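# Load a sawn bar into a lathe chuck and shut the door

## Task

Take the sawn bar from the rack on the workbench and put it into the lathe's chuck, lined up with the spindle, with its clean end (not the burred saw end) seated against the stop steps at the back of the jaws; get the chuck to clamp it and the door to be shut, then release the bar and move the robot away. The robot must not fall over or finish tilted, or the task fails.

## Robot and tools

ROBOT. TidyBot++: a mobile base 0.54 m long, 0.50 m wide, 0.38 m high on four powered casters, carrying one seven-joint arm with a two-finger gripper. The shoulder sits 0.12 m ahead of the base centre, 0.68 m above the floor. Segments: upper arm 0.42 m, forearm 0.31 m, hand 0.31 m (wrist to hand point). Cameras: base_camera and wrist_camera (the latter looks along the hand). The arm begins folded, hand pointing down, reaching up to 0.08 m past the base front.

FRAMES. Base frame: origin on the floor below the base centre, x forward, y left, z up, metres. hand_pose is in this frame: the point between the finger pads, its z axis out along the fingers, fingers closing along its y axis. base_odometry uses the base frame as it was at scene start; heading in rad, left positive, -3.142 to 3.142. It only counts wheel turns, so slip shows as travel and drift of a few cm and degrees builds up. base_tilt is in degrees, forward and right positive.

TOOLS. execute_actions {actions, cameras}: actions holds exactly one action or is empty (empty just reports state and images). One action may combine these keys, all starting together:
- base: offsets from where the base last reported itself, along its axes at the command start: translate_m (forward +, -2 to 2 m), strafe_m (left +, -2 to 2 m), rotate_rad (counter-clockwise from above +, -6.3 to 6.3 rad).
- speeds: optional top speeds for this action: translate_m/strafe_m 0.05 to 0.5 m/s (give it under only one key when both move), rotate_rad 0.1 to 1.57 rad/s. Base moves cut off after 14 s.
- joints: absolute angles by name, radians. joint_1_rad any angle (whole arm about vertical, + clockwise from above, opposite to heading); joint_2_rad -2.249 to 2.249 (shoulder, 0 upright, + leans forward); joint_3_rad any (upper-arm twist); joint_4_rad -2.579 to 2.579 (elbow, 0 straight, negative bends forward when joint_3 is 3.14); joint_5_rad any (forearm twist); joint_6_rad -2.099 to 2.099 (wrist); joint_7_rad any (hand twist; hand down, + is counter-clockwise from above, at 1.57 fingers open left-right); gripper_pos 0 (open, ~85 mm gap) to 1 (closed, squeezing 100-150 N). Gap is about 85 x (1 - gripper_pos) mm. Unbounded joints go the short way; rotate in steps under half a turn.
- target: absolute hand pose [x, y, z, qw, qx, qy, qz] in the base frame, metres, as hand_pose prints. With target, joints may only contain gripper_pos.
- lathe: {door: shut|open, chuck: clamp|open, air_blast: true, re_chuck: true} or {stop: true} alone.
cameras: list of base_camera, wrist_camera or all; omitted/null means all, [] none. Unknown keys or names make a call invalid; out-of-range values get it refused, and a refusal or a stop cancels the rest of that reply's motion calls.
wait {seconds 0-10, cameras}: lets time pass without new commands.
zoom_image {camera, region [x0,y0,x1,y1] pixels, max 504x504}: enlarges part of that camera's latest image.
finished_scene {scene}: ends the scene irrevocably; the goal must already hold.

RESULTS. base_status, joint_status, hand_status: done, off_target (resting away, may still push), contact_stop or time_out (target dropped, holds), not_followed (a self-collision check withheld joint targets; "joint command not followed"/"pose unreachable" with a cause), torque_fault, limit_stop_at_motor_heat. A blocked base can report done while short. hand done means within 10 mm and 2 degrees; most moves end off_target within ~3 cm. hand_target is where joint targets would put the hand. motor_effort is percent of max per motor, bracket = peak. Motor temperatures listed per joint; MOTOR HOT appears at 60 C, faults at 75 C. on_its_own lists uncommanded behaviour. ARM HIT flags a hard hit on the base or arm. Lathe lines: door_state, chuck_state (open, clamped, closed_empty, between), seat_state (home means the bar end sits on all three steps; only trust it once clamped), turret_state (home, away, alarm), plus door_answer, chuck_answer, re_chuck_answer.

CORRECTIONS. To fix hand position, add (wanted - hand_pose) to the last target's x, y, z. To hold still, resend hand_target, not hand_pose. For joints, send last command + (wanted - read). Loads make the arm sag; never command a loaded joint to its read angle.

LATHE. Against a wall; from in front of the door the chuck is at left, facing right. Door and chuck open only with turret home; the door slides and ignores the arm. Open jaws do not hold the bar, so clamp before letting go. air_blast clears chips off the steps for 2 s, only with no part in or before the chuck. re_chuck (door shut, clamped, turret home) pushes a bar lying within ~1 cm of the steps home, takes ~16 s, cannot be stopped; farther off it alarms and locks the lathe. Wait for turret home before finishing. Seat the burr-free end toward the steps.

AVOID. The arm does not avoid obstacles and keeps pushing; no check keeps it off the base. Tipping risk: driving while the arm is snagged above ~0.6 m, sideways swings when stretched, reaching far over nearby furniture, horizontal forces on a raised hand. Pulling the arm back or backing away rights a lean. Torque faults (104.5 N m joints 1-4, 51.3 joints 5-7) freeze the arm for 10 s. Hand-down reach peaks near 0.94 m high close in. Avoid drops, releasing moving parts, slams, hard pushes, overloading the gripper, hard gripping of a resting part, and long stretched holds that heat motors. Occasional tugs on held parts may occur.

Each tool is called after "Request:" as name(argument=value, ...) on one line, values as JSON.

## Session

Request:
execute_actions(actions=[])

Scene clock: 0.00 s.
Motor temperatures (°C): [37 31 31 36 38 44 41]
base_odometry: x=+0.000 y=+0.000 heading=+0.000
base_tilt: forward=+0.3 right=-1.0
base_status: not commanded
joint_positions: joint_1_rad=+0.006 joint_2_rad=-0.314 joint_3_rad=+3.106 joint_4_rad=-2.555 joint_5_rad=-0.017 joint_6_rad=-0.858 joint_7_rad=+1.590 gripper_pos=+0.000
joint_status: not commanded
motor_effort: joint_1_rad=-1 joint_2_rad=-2 joint_3_rad=+0 joint_4_rad=+14 joint_5_rad=-1 joint_6_rad=+1 joint_7_rad=+0
hand_pose: x=+0.2483 y=+0.0078 z=+0.5757 quat_wxyz=(-0.001, +1.000, +0.018, +0.021) (m; base frame)
hand_target: x=+0.2480 y=+0.0078 z=+0.5755 quat_wxyz=(-0.001, +1.000, +0.018, +0.021) (m; base frame)
hand_status: not commanded
lathe: door_state=shut chuck_state=open seat_state=open turret_state=home door_answer=taken chuck_answer=taken re_chuck_answer=taken
pictures: base_camera, wrist_camera
Images, in order (width x height): base_camera 644x364, wrist_camera 644x476.

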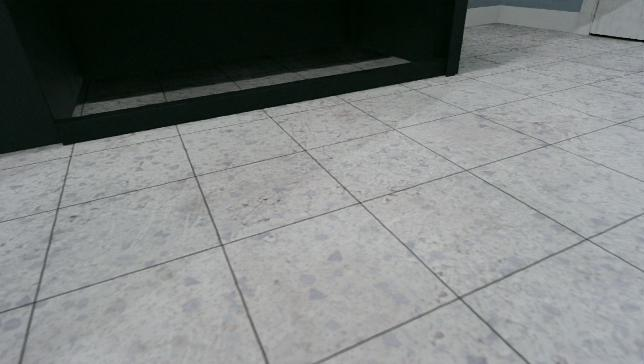

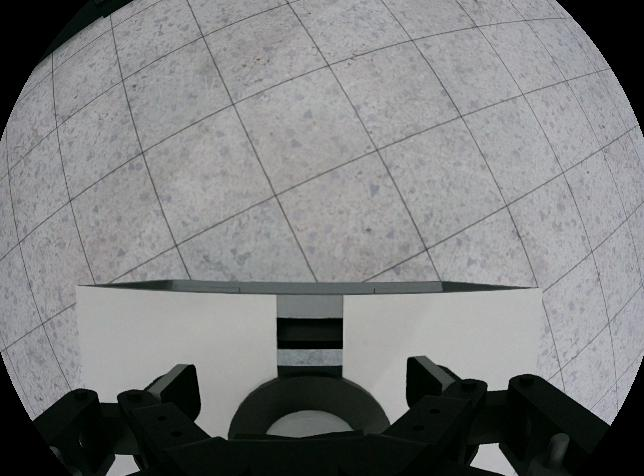

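Request:
execute_actions(actions=[{"joints": {"joint_6_rad": 0.5}}])

Scene clock: 6.37 s.
Motor temperatures (°C): [37 31 31 36 38 44 41]
base_odometry: x=+0.000 y=+0.000 heading=+0.000
base_tilt: forward=+0.3 right=-1.0
base_status: not commanded
joint_positions: joint_1_rad=+0.006 joint_2_rad=-0.314 joint_3_rad=+3.106 joint_4_rad=-2.552 joint_5_rad=-0.017 joint_6_rad=+0.444 joint_7_rad=+1.590 gripper_pos=+0.000
joint_status: all done
motor_effort: joint_1_rad=-1(1) joint_2_rad=-7(8) joint_3_rad=+0(1) joint_4_rad=+19(20) joint_5_rad=+0(1) joint_6_rad=+9(9) joint_7_rad=+0(1)
hand_pose: x=+0.5390 y=+0.0121 z=+0.8184 quat_wxyz=(+0.000, +0.781, +0.013, +0.624) (m; base frame)
hand_target: x=+0.5416 y=+0.0121 z=+0.8338 quat_wxyz=(+0.000, +0.765, +0.013, +0.644) (m; base frame)
hand_status: not commanded
lathe: door_state=shut chuck_state=open seat_state=open turret_state=home door_answer=taken chuck_answer=taken re_chuck_answer=taken
pictures: base_camera, wrist_camera
Images, in order (width x height): base_camera 644x364, wrist_camera 644x476.

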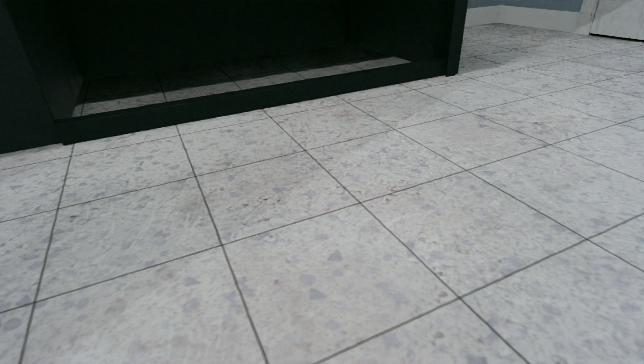

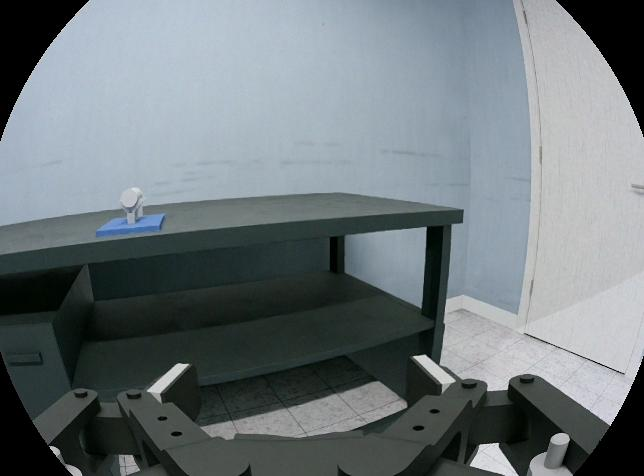

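Request:
zoom_image(camera="wrist_camera", region=[60, 160, 220, 260])

Request:
execute_actions(actions=[{"base": {"rotate_rad": 1.2}}])

Scaled by 3.150.

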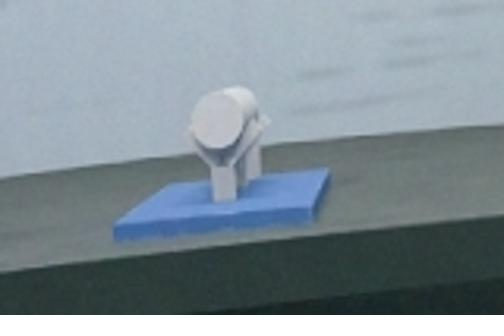

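Scene clock: 10.53 s.
Motor temperatures (°C): [37 31 31 36 38 44 41]
base_odometry: x=+0.000 y=+0.000 heading=+1.200
base_tilt: forward=+0.3 right=-1.0
base_status: done
joint_positions: joint_1_rad=+0.006 joint_2_rad=-0.314 joint_3_rad=+3.106 joint_4_rad=-2.552 joint_5_rad=-0.017 joint_6_rad=+0.445 joint_7_rad=+1.590 gripper_pos=+0.000
joint_status: not commanded
motor_effort: joint_1_rad=-1(2) joint_2_rad=-8(8) joint_3_rad=+0(2) joint_4_rad=+19(20) joint_5_rad=+0(2) joint_6_rad=+9(9) joint_7_rad=+0(1)
hand_pose: x=+0.5390 y=+0.0121 z=+0.8186 quat_wxyz=(+0.000, +0.781, +0.013, +0.624) (m; base frame)
hand_target: x=+0.5416 y=+0.0121 z=+0.8338 quat_wxyz=(+0.000, +0.765, +0.013, +0.644) (m; base frame)
hand_status: not commanded
lathe: door_state=shut chuck_state=open seat_state=open turret_state=home door_answer=taken chuck_answer=taken re_chuck_answer=taken
pictures: base_camera, wrist_camera
Images, in order (width x height): base_camera 644x364, wrist_camera 644x476.

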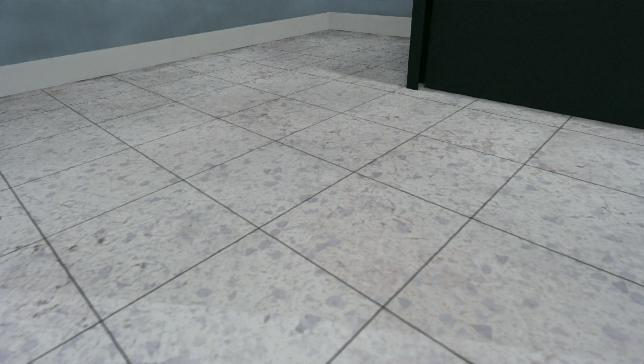

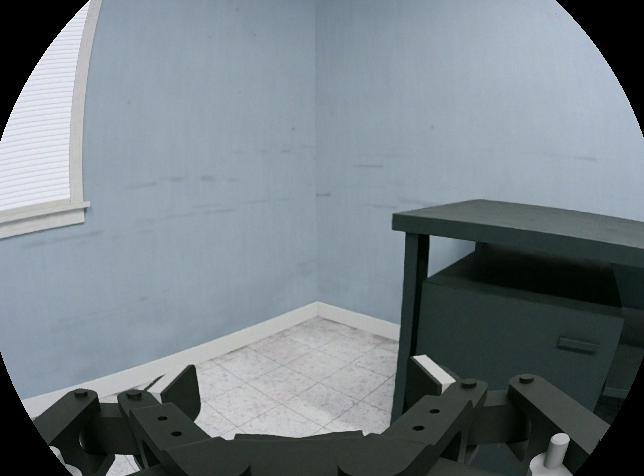

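Request:
execute_actions(actions=[{"base": {"rotate_rad": 1.3}}], cameras=["wrist_camera"])

Request:
execute_actions(actions=[{"base": {"rotate_rad": 1.3}}], cameras=["wrist_camera"])

Scene clock: 14.80 s.
Motor temperatures (°C): [37 31 31 36 38 44 41]
base_odometry: x=+0.000 y=+0.000 heading=+2.500
base_tilt: forward=+0.3 right=-1.0
base_status: done
joint_positions: joint_1_rad=+0.006 joint_2_rad=-0.314 joint_3_rad=+3.106 joint_4_rad=-2.552 joint_5_rad=-0.017 joint_6_rad=+0.445 joint_7_rad=+1.590 gripper_pos=+0.000
joint_status: not commanded
motor_effort: joint_1_rad=-1(2) joint_2_rad=-7(8) joint_3_rad=+1(2) joint_4_rad=+19(20) joint_5_rad=+0(2) joint_6_rad=+8(9) joint_7_rad=+1(1)
hand_pose: x=+0.5390 y=+0.0121 z=+0.8186 quat_wxyz=(+0.000, +0.781, +0.013, +0.624) (m; base frame)
hand_target: x=+0.5416 y=+0.0121 z=+0.8338 quat_wxyz=(+0.000, +0.765, +0.013, +0.644) (m; base frame)
hand_status: not commanded
lathe: door_state=shut chuck_state=open seat_state=open turret_state=home door_answer=taken chuck_answer=taken re_chuck_answer=taken
pictures: wrist_camera
Images, in order (width x height): wrist_camera 644x476.

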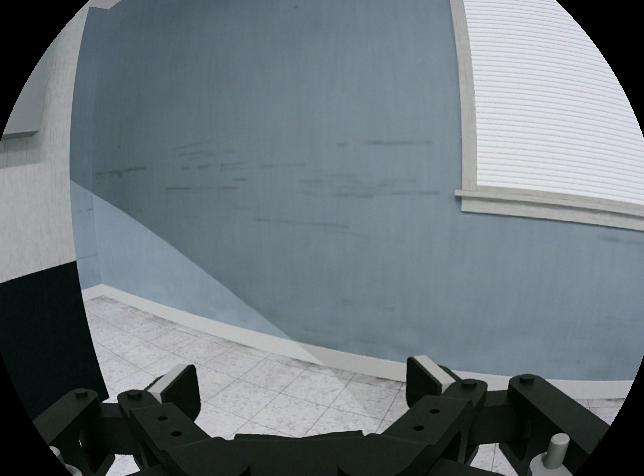

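Scene clock: 16.90 s.
Motor temperatures (°C): [37 30 31 36 38 44 41]
base_odometry: x=+0.000 y=+0.000 heading=-2.484
base_tilt: forward=+0.3 right=-1.0
base_status: done
joint_positions: joint_1_rad=+0.006 joint_2_rad=-0.314 joint_3_rad=+3.106 joint_4_rad=-2.552 joint_5_rad=-0.017 joint_6_rad=+0.445 joint_7_rad=+1.590 gripper_pos=+0.000
joint_status: not commanded
motor_effort: joint_1_rad=-1(2) joint_2_rad=-7(8) joint_3_rad=+1(2) joint_4_rad=+19(20) joint_5_rad=+0(2) joint_6_rad=+8(9) joint_7_rad=+0(1)
hand_pose: x=+0.5390 y=+0.0121 z=+0.8187 quat_wxyz=(+0.000, +0.781, +0.013, +0.624) (m; base frame)
hand_target: x=+0.5416 y=+0.0121 z=+0.8338 quat_wxyz=(+0.000, +0.765, +0.013, +0.644) (m; base frame)
hand_status: not commanded
lathe: door_state=shut chuck_state=open seat_state=open turret_state=home door_answer=taken chuck_answer=taken re_chuck_answer=taken
pictures: wrist_camera
Images, in order (width x height): wrist_camera 644x476.

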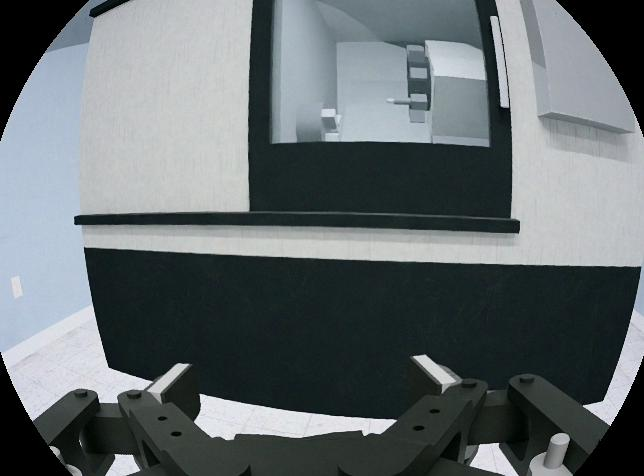

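Request:
execute_actions(actions=[{"lathe": {"door": "open", "air_blast": true}}], cameras=["wrist_camera"])

Request:
zoom_image(camera="wrist_camera", region=[240, 0, 540, 240])

Scene clock: 20.97 s.
Motor temperatures (°C): [37 30 31 36 38 44 41]
base_odometry: x=+0.000 y=+0.000 heading=-2.484
base_tilt: forward=+0.3 right=-1.0
base_status: not commanded
joint_positions: joint_1_rad=+0.006 joint_2_rad=-0.314 joint_3_rad=+3.106 joint_4_rad=-2.552 joint_5_rad=-0.017 joint_6_rad=+0.445 joint_7_rad=+1.590 gripper_pos=+0.000
joint_status: not commanded
motor_effort: joint_1_rad=-1(1) joint_2_rad=-7(8) joint_3_rad=+0(1) joint_4_rad=+19(20) joint_5_rad=+0(1) joint_6_rad=+9(9) joint_7_rad=+0(0)
hand_pose: x=+0.5390 y=+0.0121 z=+0.8187 quat_wxyz=(+0.000, +0.781, +0.013, +0.624) (m; base frame)
hand_target: x=+0.5416 y=+0.0121 z=+0.8338 quat_wxyz=(+0.000, +0.765, +0.013, +0.644) (m; base frame)
hand_status: not commanded
lathe: door_state=between chuck_state=open seat_state=open turret_state=home door_answer=taken chuck_answer=taken re_chuck_answer=taken
pictures: wrist_camera
Images, in order (width x height): wrist_camera 644x476.

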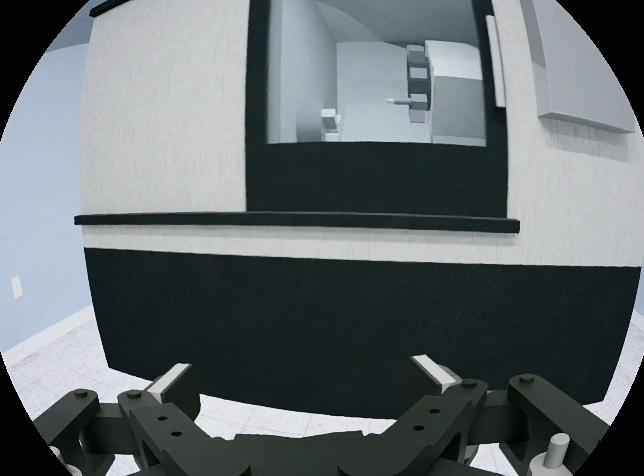

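Scaled by 1.680.

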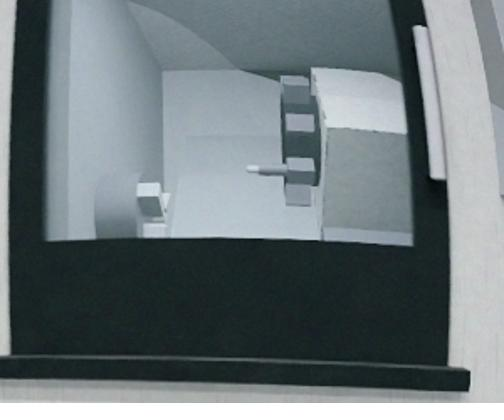

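Request:
wait(seconds=1, cameras=["wrist_camera"])

Request:
zoom_image(camera="wrist_camera", region=[220, 0, 540, 240])

Scene clock: 41.13 s.
Motor temperatures (°C): [37 30 31 36 38 44 41]
base_odometry: x=+0.000 y=+0.000 heading=-2.484
base_tilt: forward=+0.3 right=-1.0
base_status: not commanded
joint_positions: joint_1_rad=+0.006 joint_2_rad=-0.314 joint_3_rad=+3.106 joint_4_rad=-2.552 joint_5_rad=-0.017 joint_6_rad=+0.446 joint_7_rad=+1.590 gripper_pos=+0.000
joint_status: not commanded
motor_effort: joint_1_rad=-1(1) joint_2_rad=-7(8) joint_3_rad=+1(1) joint_4_rad=+19(20) joint_5_rad=-1(1) joint_6_rad=+9(9) joint_7_rad=+0(0)
hand_pose: x=+0.5390 y=+0.0121 z=+0.8187 quat_wxyz=(+0.000, +0.781, +0.013, +0.624) (m; base frame)
hand_target: x=+0.5416 y=+0.0121 z=+0.8338 quat_wxyz=(+0.000, +0.765, +0.013, +0.644) (m; base frame)
hand_status: not commanded
wait: 1.00 s; at rest from the start
lathe: door_state=open chuck_state=open seat_state=open turret_state=home door_answer=taken chuck_answer=taken re_chuck_answer=taken
pictures: wrist_camera
Images, in order (width x height): wrist_camera 644x476.

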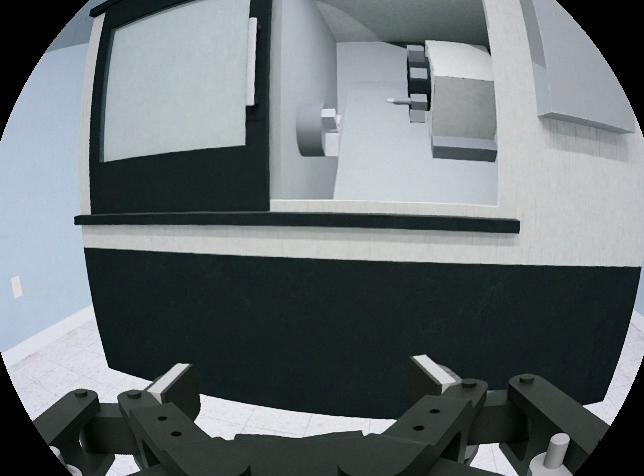

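Scaled by 1.575.

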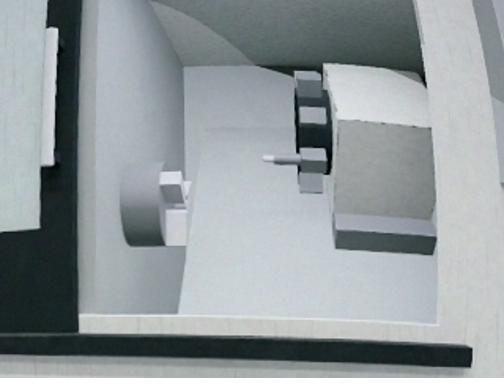

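Request:
execute_actions(actions=[{"base": {"rotate_rad": -2.95}, "joints": {"joint_6_rad": 0.3}}], cameras=["wrist_camera"])

Request:
zoom_image(camera="wrist_camera", region=[220, 80, 420, 240])

Scene clock: 50.97 s.
Motor temperatures (°C): [37 30 31 36 38 44 41]
base_odometry: x=+0.000 y=+0.000 heading=+0.849
base_tilt: forward=+0.3 right=-1.0
base_status: done
joint_positions: joint_1_rad=+0.006 joint_2_rad=-0.314 joint_3_rad=+3.106 joint_4_rad=-2.555 joint_5_rad=-0.017 joint_6_rad=+0.310 joint_7_rad=+1.590 gripper_pos=+0.000
joint_status: all done
motor_effort: joint_1_rad=-1(2) joint_2_rad=-7(9) joint_3_rad=+1(2) joint_4_rad=+19(21) joint_5_rad=-1(2) joint_6_rad=+8(10) joint_7_rad=+0(1)
hand_pose: x=+0.5263 y=+0.0120 z=+0.7770 quat_wxyz=(+0.000, +0.822, +0.014, +0.569) (m; base frame)
hand_target: x=+0.5250 y=+0.0120 z=+0.7739 quat_wxyz=(+0.000, +0.825, +0.014, +0.565) (m; base frame)
hand_status: not commanded
lathe: door_state=open chuck_state=open seat_state=open turret_state=home door_answer=taken chuck_answer=taken re_chuck_answer=taken
pictures: wrist_camera
Images, in order (width x height): wrist_camera 644x476.

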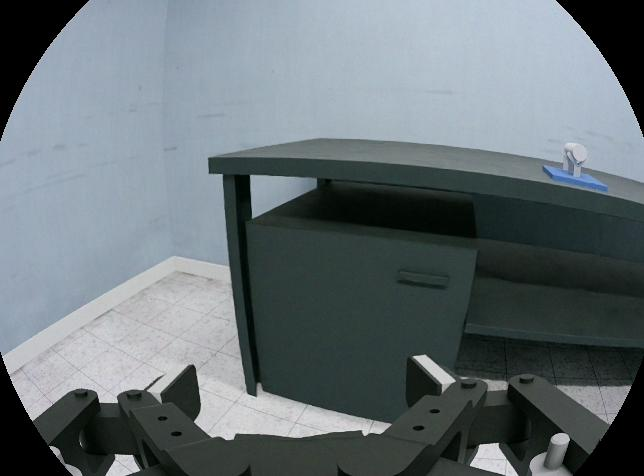

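Scaled by 2.520.

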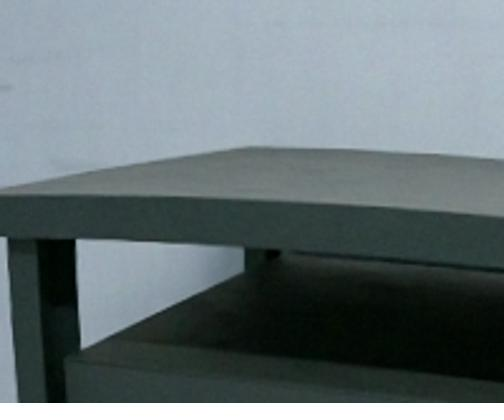

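Request:
execute_actions(actions=[{"joints": {"joint_2_rad": -0.273, "joint_4_rad": -1.431, "joint_6_rad": -1.242}, "base": {"rotate_rad": -0.40}}], cameras=["wrist_camera"])

Scene clock: 104.03 s.
Motor temperatures (°C): [36 30 31 36 38 44 41]
base_odometry: x=+0.000 y=+0.000 heading=+0.450
base_tilt: forward=+0.3 right=-1.0
base_status: done
joint_positions: joint_1_rad=+0.006 joint_2_rad=-0.296 joint_3_rad=+3.106 joint_4_rad=-1.442 joint_5_rad=-0.017 joint_6_rad=-1.175 joint_7_rad=+1.590 gripper_pos=+0.000
joint_status: all done
motor_effort: joint_1_rad=-1(2) joint_2_rad=-8(11) joint_3_rad=+1(2) joint_4_rad=+20(23) joint_5_rad=-1(2) joint_6_rad=+7(9) joint_7_rad=+0(1)
hand_pose: x=+0.5098 y=+0.0205 z=+1.0013 quat_wxyz=(-0.005, +0.917, +0.024, +0.399) (m; base frame)
hand_target: x=+0.5030 y=+0.0201 z=+0.9833 quat_wxyz=(-0.006, +0.932, +0.024, +0.362) (m; base frame)
hand_status: not commanded
lathe: door_state=open chuck_state=open seat_state=open turret_state=home door_answer=taken chuck_answer=taken re_chuck_answer=taken
pictures: wrist_camera
Images, in order (width x height): wrist_camera 644x476.

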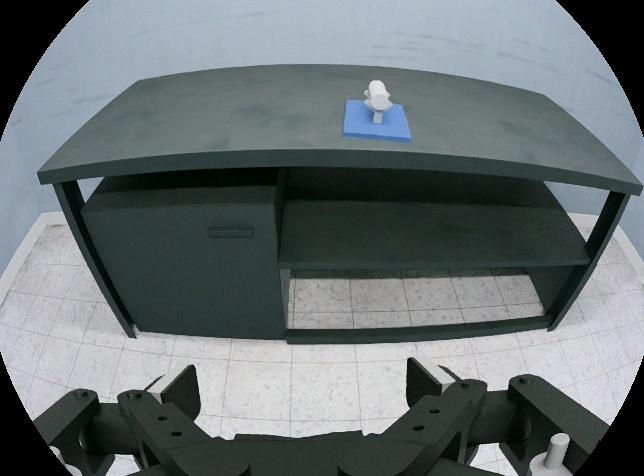

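Request:
zoom_image(camera="wrist_camera", region=[320, 60, 440, 150])

Scaled by 4.200.

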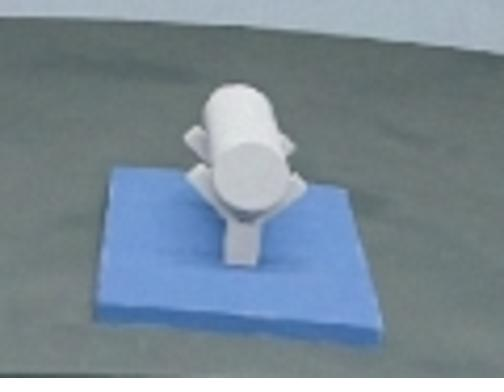

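Request:
execute_actions(actions=[{"base": {"translate_m": 0.2, "strafe_m": -0.08}}], cameras=["wrist_camera"])

Request:
zoom_image(camera="wrist_camera", region=[280, 40, 460, 180])

Scene clock: 129.93 s.
Motor temperatures (°C): [36 30 31 36 38 44 41]
base_odometry: x=+0.215 y=+0.015 heading=+0.449
base_tilt: forward=+0.3 right=-1.0
base_status: done
joint_positions: joint_1_rad=+0.006 joint_2_rad=-0.278 joint_3_rad=+3.106 joint_4_rad=-1.441 joint_5_rad=-0.017 joint_6_rad=-1.180 joint_7_rad=+1.590 gripper_pos=+0.000
joint_status: not commanded
motor_effort: joint_1_rad=-1(1) joint_2_rad=-9(13) joint_3_rad=+0(2) joint_4_rad=+20(21) joint_5_rad=+0(1) joint_6_rad=+6(7) joint_7_rad=+0(1)
hand_pose: x=+0.5143 y=+0.0204 z=+0.9938 quat_wxyz=(-0.006, +0.921, +0.024, +0.389) (m; base frame)
hand_target: x=+0.5030 y=+0.0201 z=+0.9833 quat_wxyz=(-0.006, +0.932, +0.024, +0.362) (m; base frame)
hand_status: not commanded
lathe: door_state=open chuck_state=open seat_state=open turret_state=home door_answer=taken chuck_answer=taken re_chuck_answer=taken
pictures: wrist_camera
Images, in order (width x height): wrist_camera 644x476.

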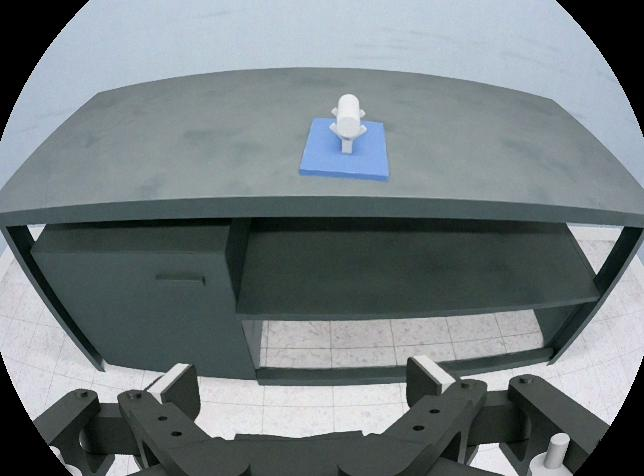

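Scaled by 2.800.

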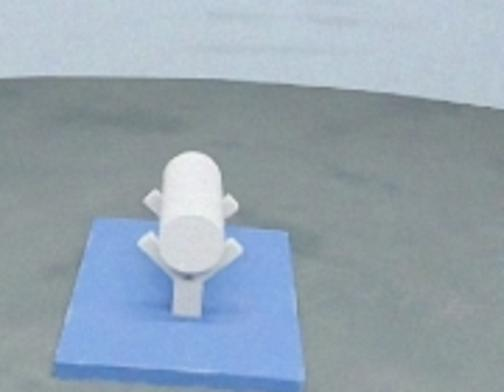

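Request:
execute_actions(actions=[{"base": {"translate_m": 0.3}, "joints": {"joint_2_rad": -0.16, "joint_4_rad": -1.07, "joint_6_rad": -1.72}}], cameras=["wrist_camera"])

Request:
zoom_image(camera="wrist_camera", region=[220, 60, 460, 260])

Scene clock: 168.23 s.
Motor temperatures (°C): [36 30 31 36 38 44 41]
base_odometry: x=+0.486 y=+0.145 heading=+0.449
base_tilt: forward=+0.3 right=-1.0
base_status: done
joint_positions: joint_1_rad=+0.006 joint_2_rad=-0.163 joint_3_rad=+3.106 joint_4_rad=-1.083 joint_5_rad=-0.017 joint_6_rad=-1.655 joint_7_rad=+1.590 gripper_pos=+0.000
joint_status: all done
motor_effort: joint_1_rad=-1(1) joint_2_rad=-10(15) joint_3_rad=+0(1) joint_4_rad=+17(21) joint_5_rad=+0(1) joint_6_rad=+5(8) joint_7_rad=+0(0)
hand_pose: x=+0.4673 y=+0.0187 z=+1.0245 quat_wxyz=(-0.007, +0.960, +0.027, +0.279) (m; base frame)
hand_target: x=+0.4518 y=+0.0182 z=+1.0186 quat_wxyz=(-0.006, +0.967, +0.027, +0.253) (m; base frame)
hand_status: not commanded
lathe: door_state=open chuck_state=open seat_state=open turret_state=home door_answer=taken chuck_answer=taken re_chuck_answer=taken
pictures: wrist_camera
Images, in order (width x height): wrist_camera 644x476.

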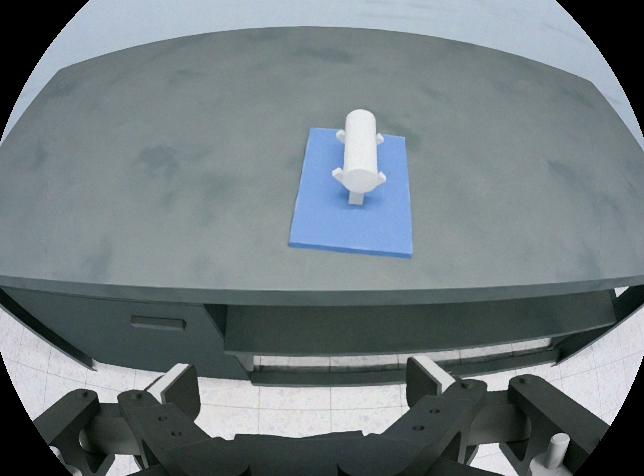

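Scaled by 2.100.

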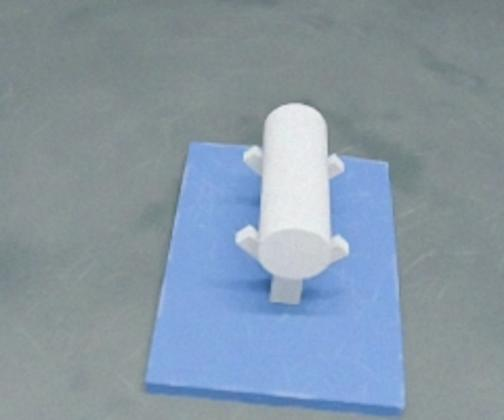

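Request:
zoom_image(camera="wrist_camera", region=[325, 100, 395, 210])

Scaled by 4.582.

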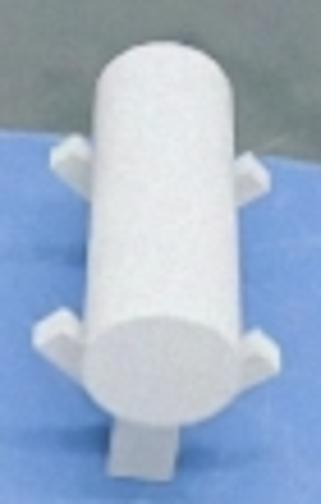

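Request:
execute_actions(actions=[{"base": {"translate_m": 0.24, "strafe_m": -0.033}, "joints": {"joint_2_rad": 0.19, "joint_4_rad": -0.82, "joint_6_rad": -1.96}}], cameras=["wrist_camera"])

Request:
zoom_image(camera="wrist_camera", region=[220, 120, 460, 320])

Scene clock: 220.00 s.
Motor temperatures (°C): [36 30 31 36 38 44 41]
base_odometry: x=+0.716 y=+0.220 heading=+0.449
base_tilt: forward=+0.3 right=-1.0
base_status: done
joint_positions: joint_1_rad=+0.006 joint_2_rad=+0.189 joint_3_rad=+3.106 joint_4_rad=-0.832 joint_5_rad=-0.017 joint_6_rad=-1.897 joint_7_rad=+1.590 gripper_pos=+0.000
joint_status: all done
motor_effort: joint_1_rad=-1(1) joint_2_rad=-23(31) joint_3_rad=+0(1) joint_4_rad=+16(18) joint_5_rad=-1(1) joint_6_rad=+2(6) joint_7_rad=+0(1)
hand_pose: x=+0.5343 y=+0.0165 z=+0.9558 quat_wxyz=(-0.012, +0.993, +0.027, +0.111) (m; base frame)
hand_target: x=+0.5171 y=+0.0159 z=+0.9557 quat_wxyz=(-0.011, +0.996, +0.028, +0.086) (m; base frame)
hand_status: not commanded
lathe: door_state=open chuck_state=open seat_state=open turret_state=home door_answer=taken chuck_answer=taken re_chuck_answer=taken
pictures: wrist_camera
Images, in order (width x height): wrist_camera 644x476.

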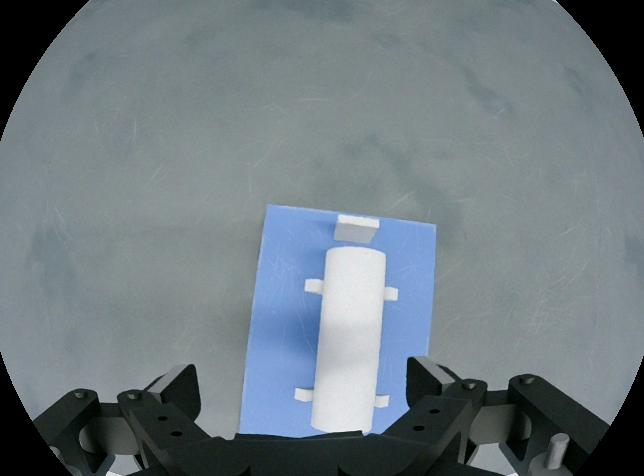

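Scaled by 2.100.

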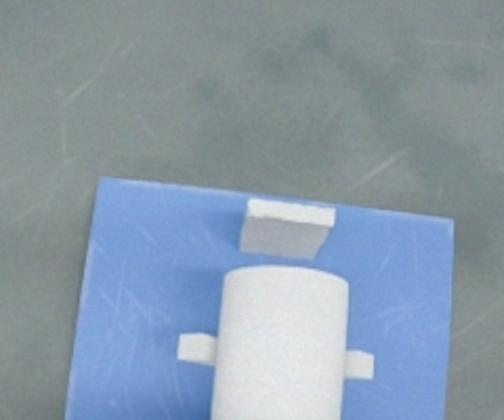

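Request:
zoom_image(camera="wrist_camera", region=[305, 205, 405, 275])

Request:
zoom_image(camera="wrist_camera", region=[290, 370, 410, 450])

Scaled by 5.040.

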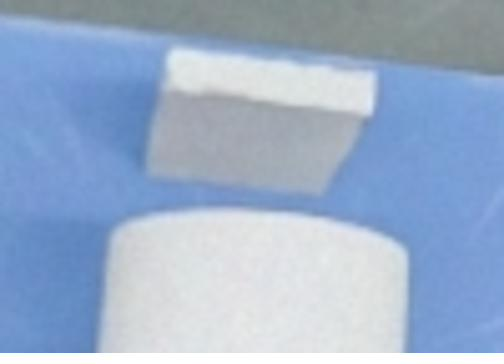

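Scaled by 4.200.

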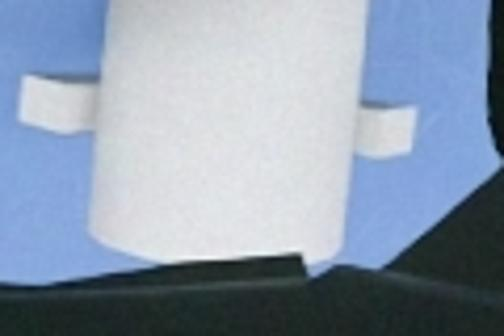

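Request:
execute_actions(actions=[{"joints": {"joint_2_rad": -0.30, "joint_4_rad": -1.55, "joint_6_rad": -1.20}}], cameras=["wrist_camera"])

Scene clock: 244.67 s.
Motor temperatures (°C): [36 30 31 36 38 43 41]
base_odometry: x=+0.716 y=+0.220 heading=+0.449
base_tilt: forward=+0.3 right=-1.0
base_status: not commanded
joint_positions: joint_1_rad=+0.006 joint_2_rad=-0.288 joint_3_rad=+3.106 joint_4_rad=-1.533 joint_5_rad=-0.017 joint_6_rad=-1.260 joint_7_rad=+1.590 gripper_pos=+0.000
joint_status: all done
motor_effort: joint_1_rad=-1(1) joint_2_rad=-9(25) joint_3_rad=+0(1) joint_4_rad=+20(21) joint_5_rad=-1(1) joint_6_rad=+5(6) joint_7_rad=+0(1)
hand_pose: x=+0.4816 y=+0.0191 z=+0.9352 quat_wxyz=(-0.005, +0.950, +0.024, +0.313) (m; base frame)
hand_target: x=+0.4908 y=+0.0194 z=+0.9429 quat_wxyz=(-0.005, +0.941, +0.024, +0.339) (m; base frame)
hand_status: not commanded
lathe: door_state=open chuck_state=open seat_state=open turret_state=home door_answer=taken chuck_answer=taken re_chuck_answer=taken
pictures: wrist_camera
Images, in order (width x height): wrist_camera 644x476.

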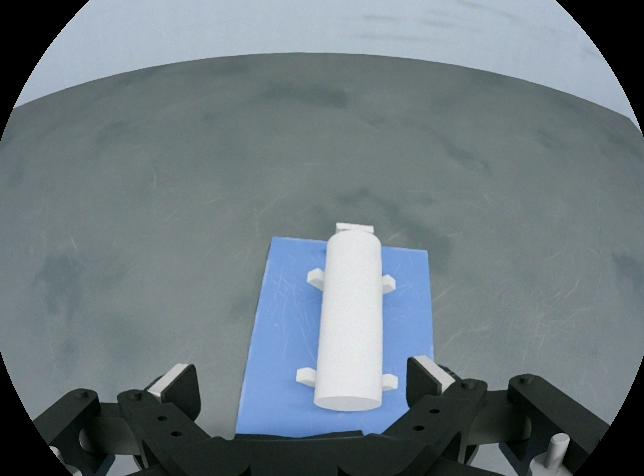

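Request:
zoom_image(camera="wrist_camera", region=[300, 360, 400, 430])

Request:
zoom_image(camera="wrist_camera", region=[305, 210, 405, 280])

Scaled by 5.040.

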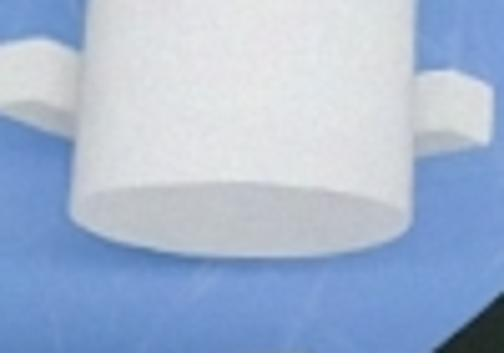

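Scaled by 5.040.

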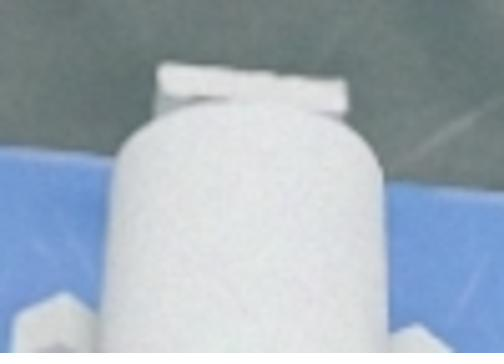

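Request:
execute_actions(actions=[{"joints": {"joint_2_rad": 0.328, "joint_3_rad": 3.14, "joint_4_rad": -0.702, "joint_5_rad": 0.0, "joint_6_rad": -2.03, "joint_7_rad": 1.57}}], cameras=["wrist_camera"])

Request:
zoom_image(camera="wrist_camera", region=[290, 220, 420, 310])

Scene clock: 278.97 s.
Motor temperatures (°C): [36 30 31 36 38 43 41]
base_odometry: x=+0.716 y=+0.220 heading=+0.449
base_tilt: forward=+0.3 right=-1.0
base_status: not commanded
joint_positions: joint_1_rad=+0.006 joint_2_rad=+0.302 joint_3_rad=+3.115 joint_4_rad=-0.715 joint_5_rad=-0.017 joint_6_rad=-1.966 joint_7_rad=+1.590 gripper_pos=+0.000
joint_status: all done
motor_effort: joint_1_rad=-1(1) joint_2_rad=-28(28) joint_3_rad=+0(2) joint_4_rad=+16(21) joint_5_rad=+0(2) joint_6_rad=+2(6) joint_7_rad=+0(1)
hand_pose: x=+0.5601 y=+0.0128 z=+0.9418 quat_wxyz=(-0.012, +0.997, +0.023, +0.079) (m; base frame)
hand_target: x=+0.5494 y=-0.0008 z=+0.9317 quat_wxyz=(+0.000, +0.999, -0.003, +0.041) (m; base frame)
hand_status: not commanded
lathe: door_state=open chuck_state=open seat_state=open turret_state=home door_answer=taken chuck_answer=taken re_chuck_answer=taken
pictures: wrist_camera
Images, in order (width x height): wrist_camera 644x476.

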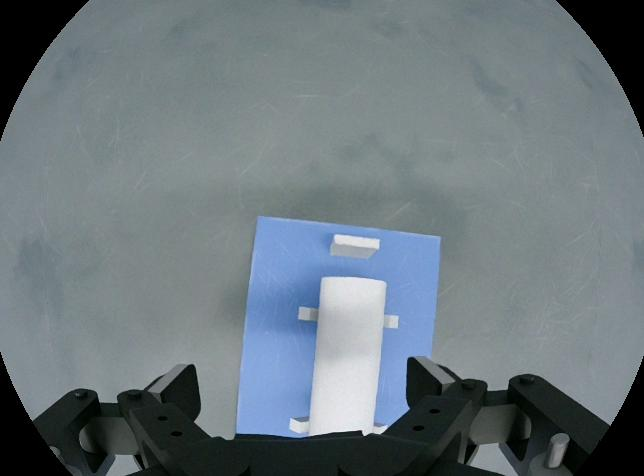

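Scaled by 3.877.

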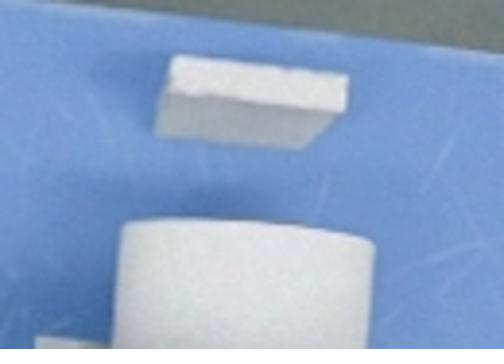

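Request:
zoom_image(camera="wrist_camera", region=[310, 265, 400, 295])

Scaled by 5.600.

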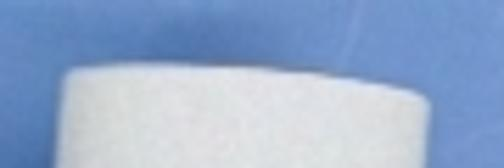

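Request:
execute_actions(actions=[{"joints": {"joint_1_rad": 0.02, "joint_2_rad": 0.50, "joint_3_rad": 3.16, "joint_4_rad": -0.53, "joint_5_rad": 0.03, "joint_6_rad": -2.099, "joint_7_rad": 1.50}}], cameras=["wrist_camera"])

Request:
zoom_image(camera="wrist_camera", region=[290, 220, 420, 310])

Scene clock: 285.20 s.
Motor temperatures (°C): [36 30 31 36 38 43 41]
base_odometry: x=+0.716 y=+0.220 heading=+0.449
base_tilt: forward=+0.3 right=-1.0
base_status: not commanded
joint_positions: joint_1_rad=+0.006 joint_2_rad=+0.484 joint_3_rad=+3.135 joint_4_rad=-0.542 joint_5_rad=-0.015 joint_6_rad=-2.037 joint_7_rad=+1.545 gripper_pos=+0.000
joint_status: all done
motor_effort: joint_1_rad=-1(2) joint_2_rad=-32(37) joint_3_rad=+0(1) joint_4_rad=+15(17) joint_5_rad=-1(2) joint_6_rad=+1(3) joint_7_rad=+0(1)
hand_pose: x=+0.6081 y=+0.0048 z=+0.9068 quat_wxyz=(-0.009, +0.999, -0.009, +0.039) (m; base frame)
hand_target: x=+0.5938 y=-0.0219 z=+0.9017 quat_wxyz=(+0.017, +0.998, -0.061, +0.007) (m; base frame)
hand_status: not commanded
lathe: door_state=open chuck_state=open seat_state=open turret_state=home door_answer=taken chuck_answer=taken re_chuck_answer=taken
pictures: wrist_camera
Images, in order (width x height): wrist_camera 644x476.

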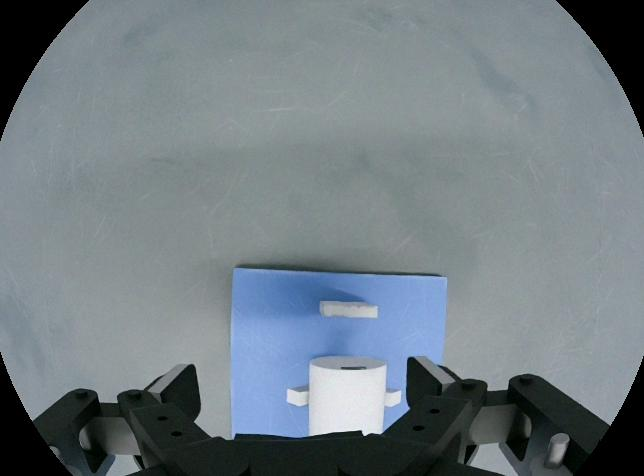

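Scaled by 3.877.

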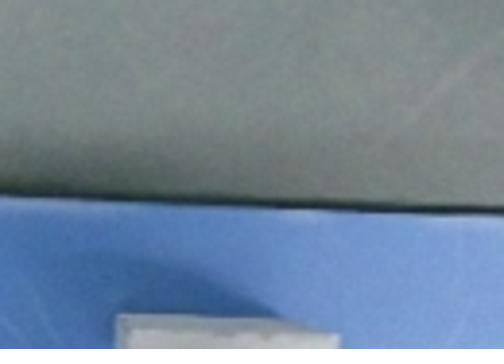

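Request:
zoom_image(camera="wrist_camera", region=[300, 340, 400, 410])

Scaled by 5.040.

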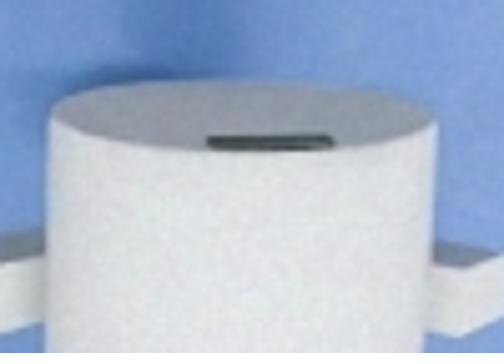

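Request:
execute_actions(actions=[{"joints": {"joint_1_rad": 0.055, "joint_2_rad": 0.31, "joint_3_rad": 3.16, "joint_4_rad": -0.70, "joint_5_rad": 0.03, "joint_6_rad": -2.055, "joint_7_rad": -1.60}}], cameras=["wrist_camera"])

Scene clock: 328.10 s.
Motor temperatures (°C): [36 31 31 36 38 43 41]
base_odometry: x=+0.716 y=+0.220 heading=+0.449
base_tilt: forward=+0.3 right=-1.0
base_status: not commanded
joint_positions: joint_1_rad=+0.035 joint_2_rad=+0.314 joint_3_rad=+3.135 joint_4_rad=-0.684 joint_5_rad=-0.015 joint_6_rad=-2.039 joint_7_rad=+4.639 gripper_pos=+0.000
joint_status: all done
motor_effort: joint_1_rad=-1(3) joint_2_rad=-27(34) joint_3_rad=+0(1) joint_4_rad=+15(17) joint_5_rad=-1(2) joint_6_rad=+1(2) joint_7_rad=+0(1)
hand_pose: x=+0.5456 y=-0.0070 z=+0.9430 quat_wxyz=(+0.052, +0.047, +0.997, +0.009) (m; base frame)
hand_target: x=+0.5360 y=-0.0358 z=+0.9394 quat_wxyz=(+0.038, +0.058, +0.997, -0.017) (m; base frame)
hand_status: not commanded
lathe: door_state=open chuck_state=open seat_state=open turret_state=home door_answer=taken chuck_answer=taken re_chuck_answer=taken
pictures: wrist_camera
Images, in order (width x height): wrist_camera 644x476.

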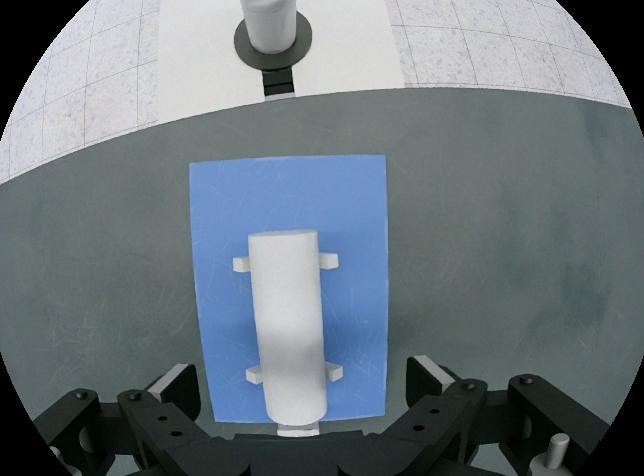

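Request:
execute_actions(actions=[{"joints": {"joint_1_rad": 0.0725, "joint_2_rad": 0.385, "joint_3_rad": 3.16, "joint_4_rad": -0.665, "joint_5_rad": 0.03, "joint_6_rad": -2.099, "joint_7_rad": -1.533}}], cameras=["wrist_camera"])

Scene clock: 362.43 s.
Motor temperatures (°C): [36 31 31 36 38 43 41]
base_odometry: x=+0.716 y=+0.220 heading=+0.449
base_tilt: forward=+0.3 right=-1.0
base_status: not commanded
joint_positions: joint_1_rad=+0.054 joint_2_rad=+0.365 joint_3_rad=+3.136 joint_4_rad=-0.671 joint_5_rad=-0.015 joint_6_rad=-2.050 joint_7_rad=+4.705 gripper_pos=+0.000
joint_status: all done
motor_effort: joint_1_rad=-1(2) joint_2_rad=-29(31) joint_3_rad=+0(1) joint_4_rad=+15(16) joint_5_rad=+0(1) joint_6_rad=+0(2) joint_7_rad=+0(1)
hand_pose: x=+0.5568 y=-0.0162 z=+0.9243 quat_wxyz=(+0.028, +0.024, +0.999, +0.007) (m; base frame)
hand_target: x=+0.5454 y=-0.0434 z=+0.9170 quat_wxyz=(-0.005, +0.033, +0.999, -0.016) (m; base frame)
hand_status: not commanded
lathe: door_state=open chuck_state=open seat_state=open turret_state=home door_answer=taken chuck_answer=taken re_chuck_answer=taken
pictures: wrist_camera
Images, in order (width x height): wrist_camera 644x476.

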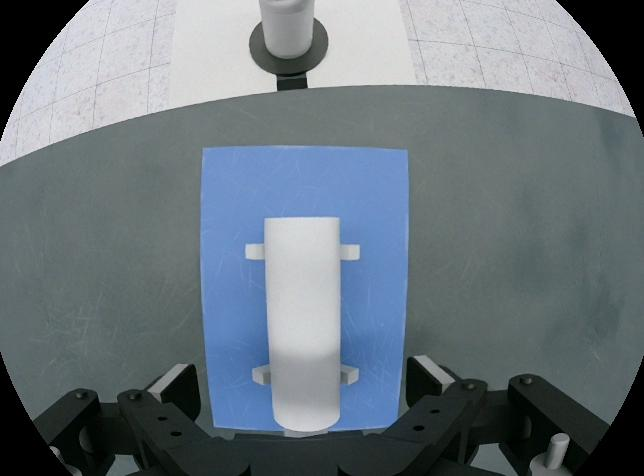

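Request:
execute_actions(actions=[{"joints": {"joint_1_rad": 0.0725, "joint_2_rad": 0.33, "joint_3_rad": 3.16, "joint_4_rad": -0.86, "joint_5_rad": 0.03, "joint_6_rad": -1.90, "joint_7_rad": -1.533}}], cameras=["wrist_camera"])

Scene clock: 381.73 s.
Motor temperatures (°C): [36 31 31 36 38 43 41]
base_odometry: x=+0.716 y=+0.220 heading=+0.449
base_tilt: forward=+0.3 right=-1.0
base_status: not commanded
joint_positions: joint_1_rad=+0.054 joint_2_rad=+0.337 joint_3_rad=+3.136 joint_4_rad=-0.845 joint_5_rad=-0.015 joint_6_rad=-1.958 joint_7_rad=+4.705 gripper_pos=+0.000
joint_status: all done
motor_effort: joint_1_rad=-1(2) joint_2_rad=-29(30) joint_3_rad=+0(1) joint_4_rad=+16(17) joint_5_rad=-1(2) joint_6_rad=+0(1) joint_7_rad=+0(1)
hand_pose: x=+0.5493 y=-0.0155 z=+0.8872 quat_wxyz=(+0.002, +0.025, +1.000, +0.008) (m; base frame)
hand_target: x=+0.5610 y=-0.0462 z=+0.8859 quat_wxyz=(+0.025, +0.031, +0.999, -0.019) (m; base frame)
hand_status: not commanded
lathe: door_state=open chuck_state=open seat_state=open turret_state=home door_answer=taken chuck_answer=taken re_chuck_answer=taken
pictures: wrist_camera
Images, in order (width x height): wrist_camera 644x476.

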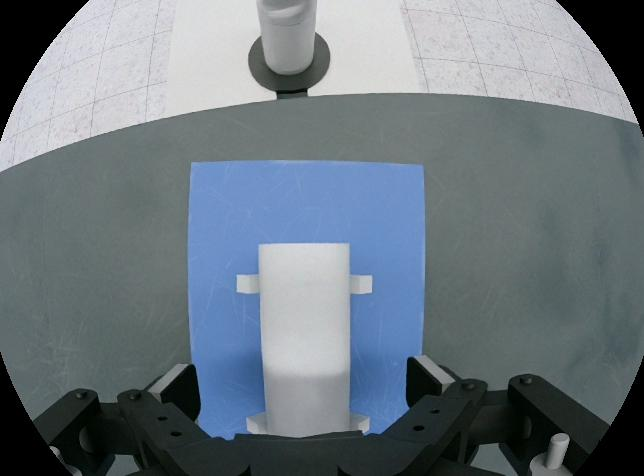

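Request:
execute_actions(actions=[{"joints": {"gripper_pos": 0.45}}], cameras=["wrist_camera"])

Scene clock: 390.73 s.
Motor temperatures (°C): [36 31 31 36 38 43 41]
base_odometry: x=+0.716 y=+0.220 heading=+0.449
base_tilt: forward=+0.3 right=-1.0
base_status: not commanded
joint_positions: joint_1_rad=+0.054 joint_2_rad=+0.336 joint_3_rad=+3.136 joint_4_rad=-0.845 joint_5_rad=-0.015 joint_6_rad=-1.958 joint_7_rad=+4.705 gripper_pos=+0.450
joint_status: all done
motor_effort: joint_1_rad=-1(1) joint_2_rad=-29(30) joint_3_rad=+0(0) joint_4_rad=+16(16) joint_5_rad=-1(1) joint_6_rad=+0(1) joint_7_rad=+0(1)
hand_pose: x=+0.5492 y=-0.0155 z=+0.8874 quat_wxyz=(+0.002, +0.025, +1.000, +0.008) (m; base frame)
hand_target: x=+0.5610 y=-0.0462 z=+0.8859 quat_wxyz=(+0.025, +0.031, +0.999, -0.019) (m; base frame)
hand_status: not commanded
lathe: door_state=open chuck_state=open seat_state=open turret_state=home door_answer=taken chuck_answer=taken re_chuck_answer=taken
pictures: wrist_camera
Images, in order (width x height): wrist_camera 644x476.

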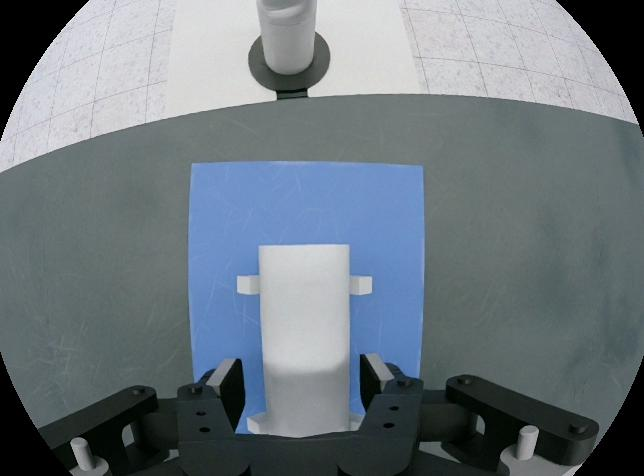

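Request:
execute_actions(actions=[{"joints": {"gripper_pos": 0.56}}], cameras=["wrist_camera"])

Scene clock: 395.30 s.
Motor temperatures (°C): [36 31 31 36 38 43 41]
base_odometry: x=+0.716 y=+0.220 heading=+0.449
base_tilt: forward=+0.3 right=-1.0
base_status: not commanded
joint_positions: joint_1_rad=+0.054 joint_2_rad=+0.336 joint_3_rad=+3.136 joint_4_rad=-0.845 joint_5_rad=-0.015 joint_6_rad=-1.958 joint_7_rad=+4.705 gripper_pos=+0.560
joint_status: all done
motor_effort: joint_1_rad=-1(1) joint_2_rad=-28(29) joint_3_rad=+0(0) joint_4_rad=+16(16) joint_5_rad=+0(1) joint_6_rad=+0(0) joint_7_rad=+0(0)
hand_pose: x=+0.5492 y=-0.0155 z=+0.8874 quat_wxyz=(+0.002, +0.025, +1.000, +0.008) (m; base frame)
hand_target: x=+0.5610 y=-0.0462 z=+0.8859 quat_wxyz=(+0.025, +0.031, +0.999, -0.019) (m; base frame)
hand_status: not commanded
lathe: door_state=open chuck_state=open seat_state=open turret_state=home door_answer=taken chuck_answer=taken re_chuck_answer=taken
pictures: wrist_camera
Images, in order (width x height): wrist_camera 644x476.

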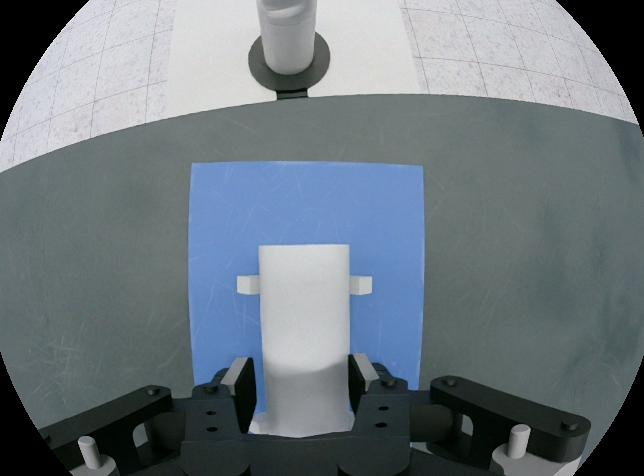

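Request:
execute_actions(actions=[{"joints": {"gripper_pos": 0.62}}], cameras=["wrist_camera"])

Scene clock: 402.77 s.
Motor temperatures (°C): [36 31 31 36 38 43 41]
base_odometry: x=+0.716 y=+0.220 heading=+0.449
base_tilt: forward=+0.3 right=-1.0
base_status: not commanded
joint_positions: joint_1_rad=+0.054 joint_2_rad=+0.336 joint_3_rad=+3.136 joint_4_rad=-0.845 joint_5_rad=-0.015 joint_6_rad=-1.958 joint_7_rad=+4.705 gripper_pos=+0.620
joint_status: all done
motor_effort: joint_1_rad=-1(1) joint_2_rad=-28(29) joint_3_rad=+0(0) joint_4_rad=+16(16) joint_5_rad=-1(1) joint_6_rad=+0(1) joint_7_rad=+0(0)
hand_pose: x=+0.5492 y=-0.0155 z=+0.8874 quat_wxyz=(+0.002, +0.025, +1.000, +0.008) (m; base frame)
hand_target: x=+0.5610 y=-0.0462 z=+0.8859 quat_wxyz=(+0.025, +0.031, +0.999, -0.019) (m; base frame)
hand_status: not commanded
lathe: door_state=open chuck_state=open seat_state=open turret_state=home door_answer=taken chuck_answer=taken re_chuck_answer=taken
pictures: wrist_camera
Images, in order (width x height): wrist_camera 644x476.

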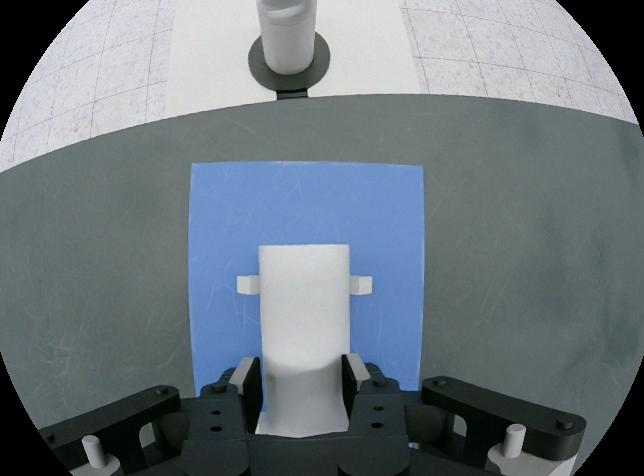

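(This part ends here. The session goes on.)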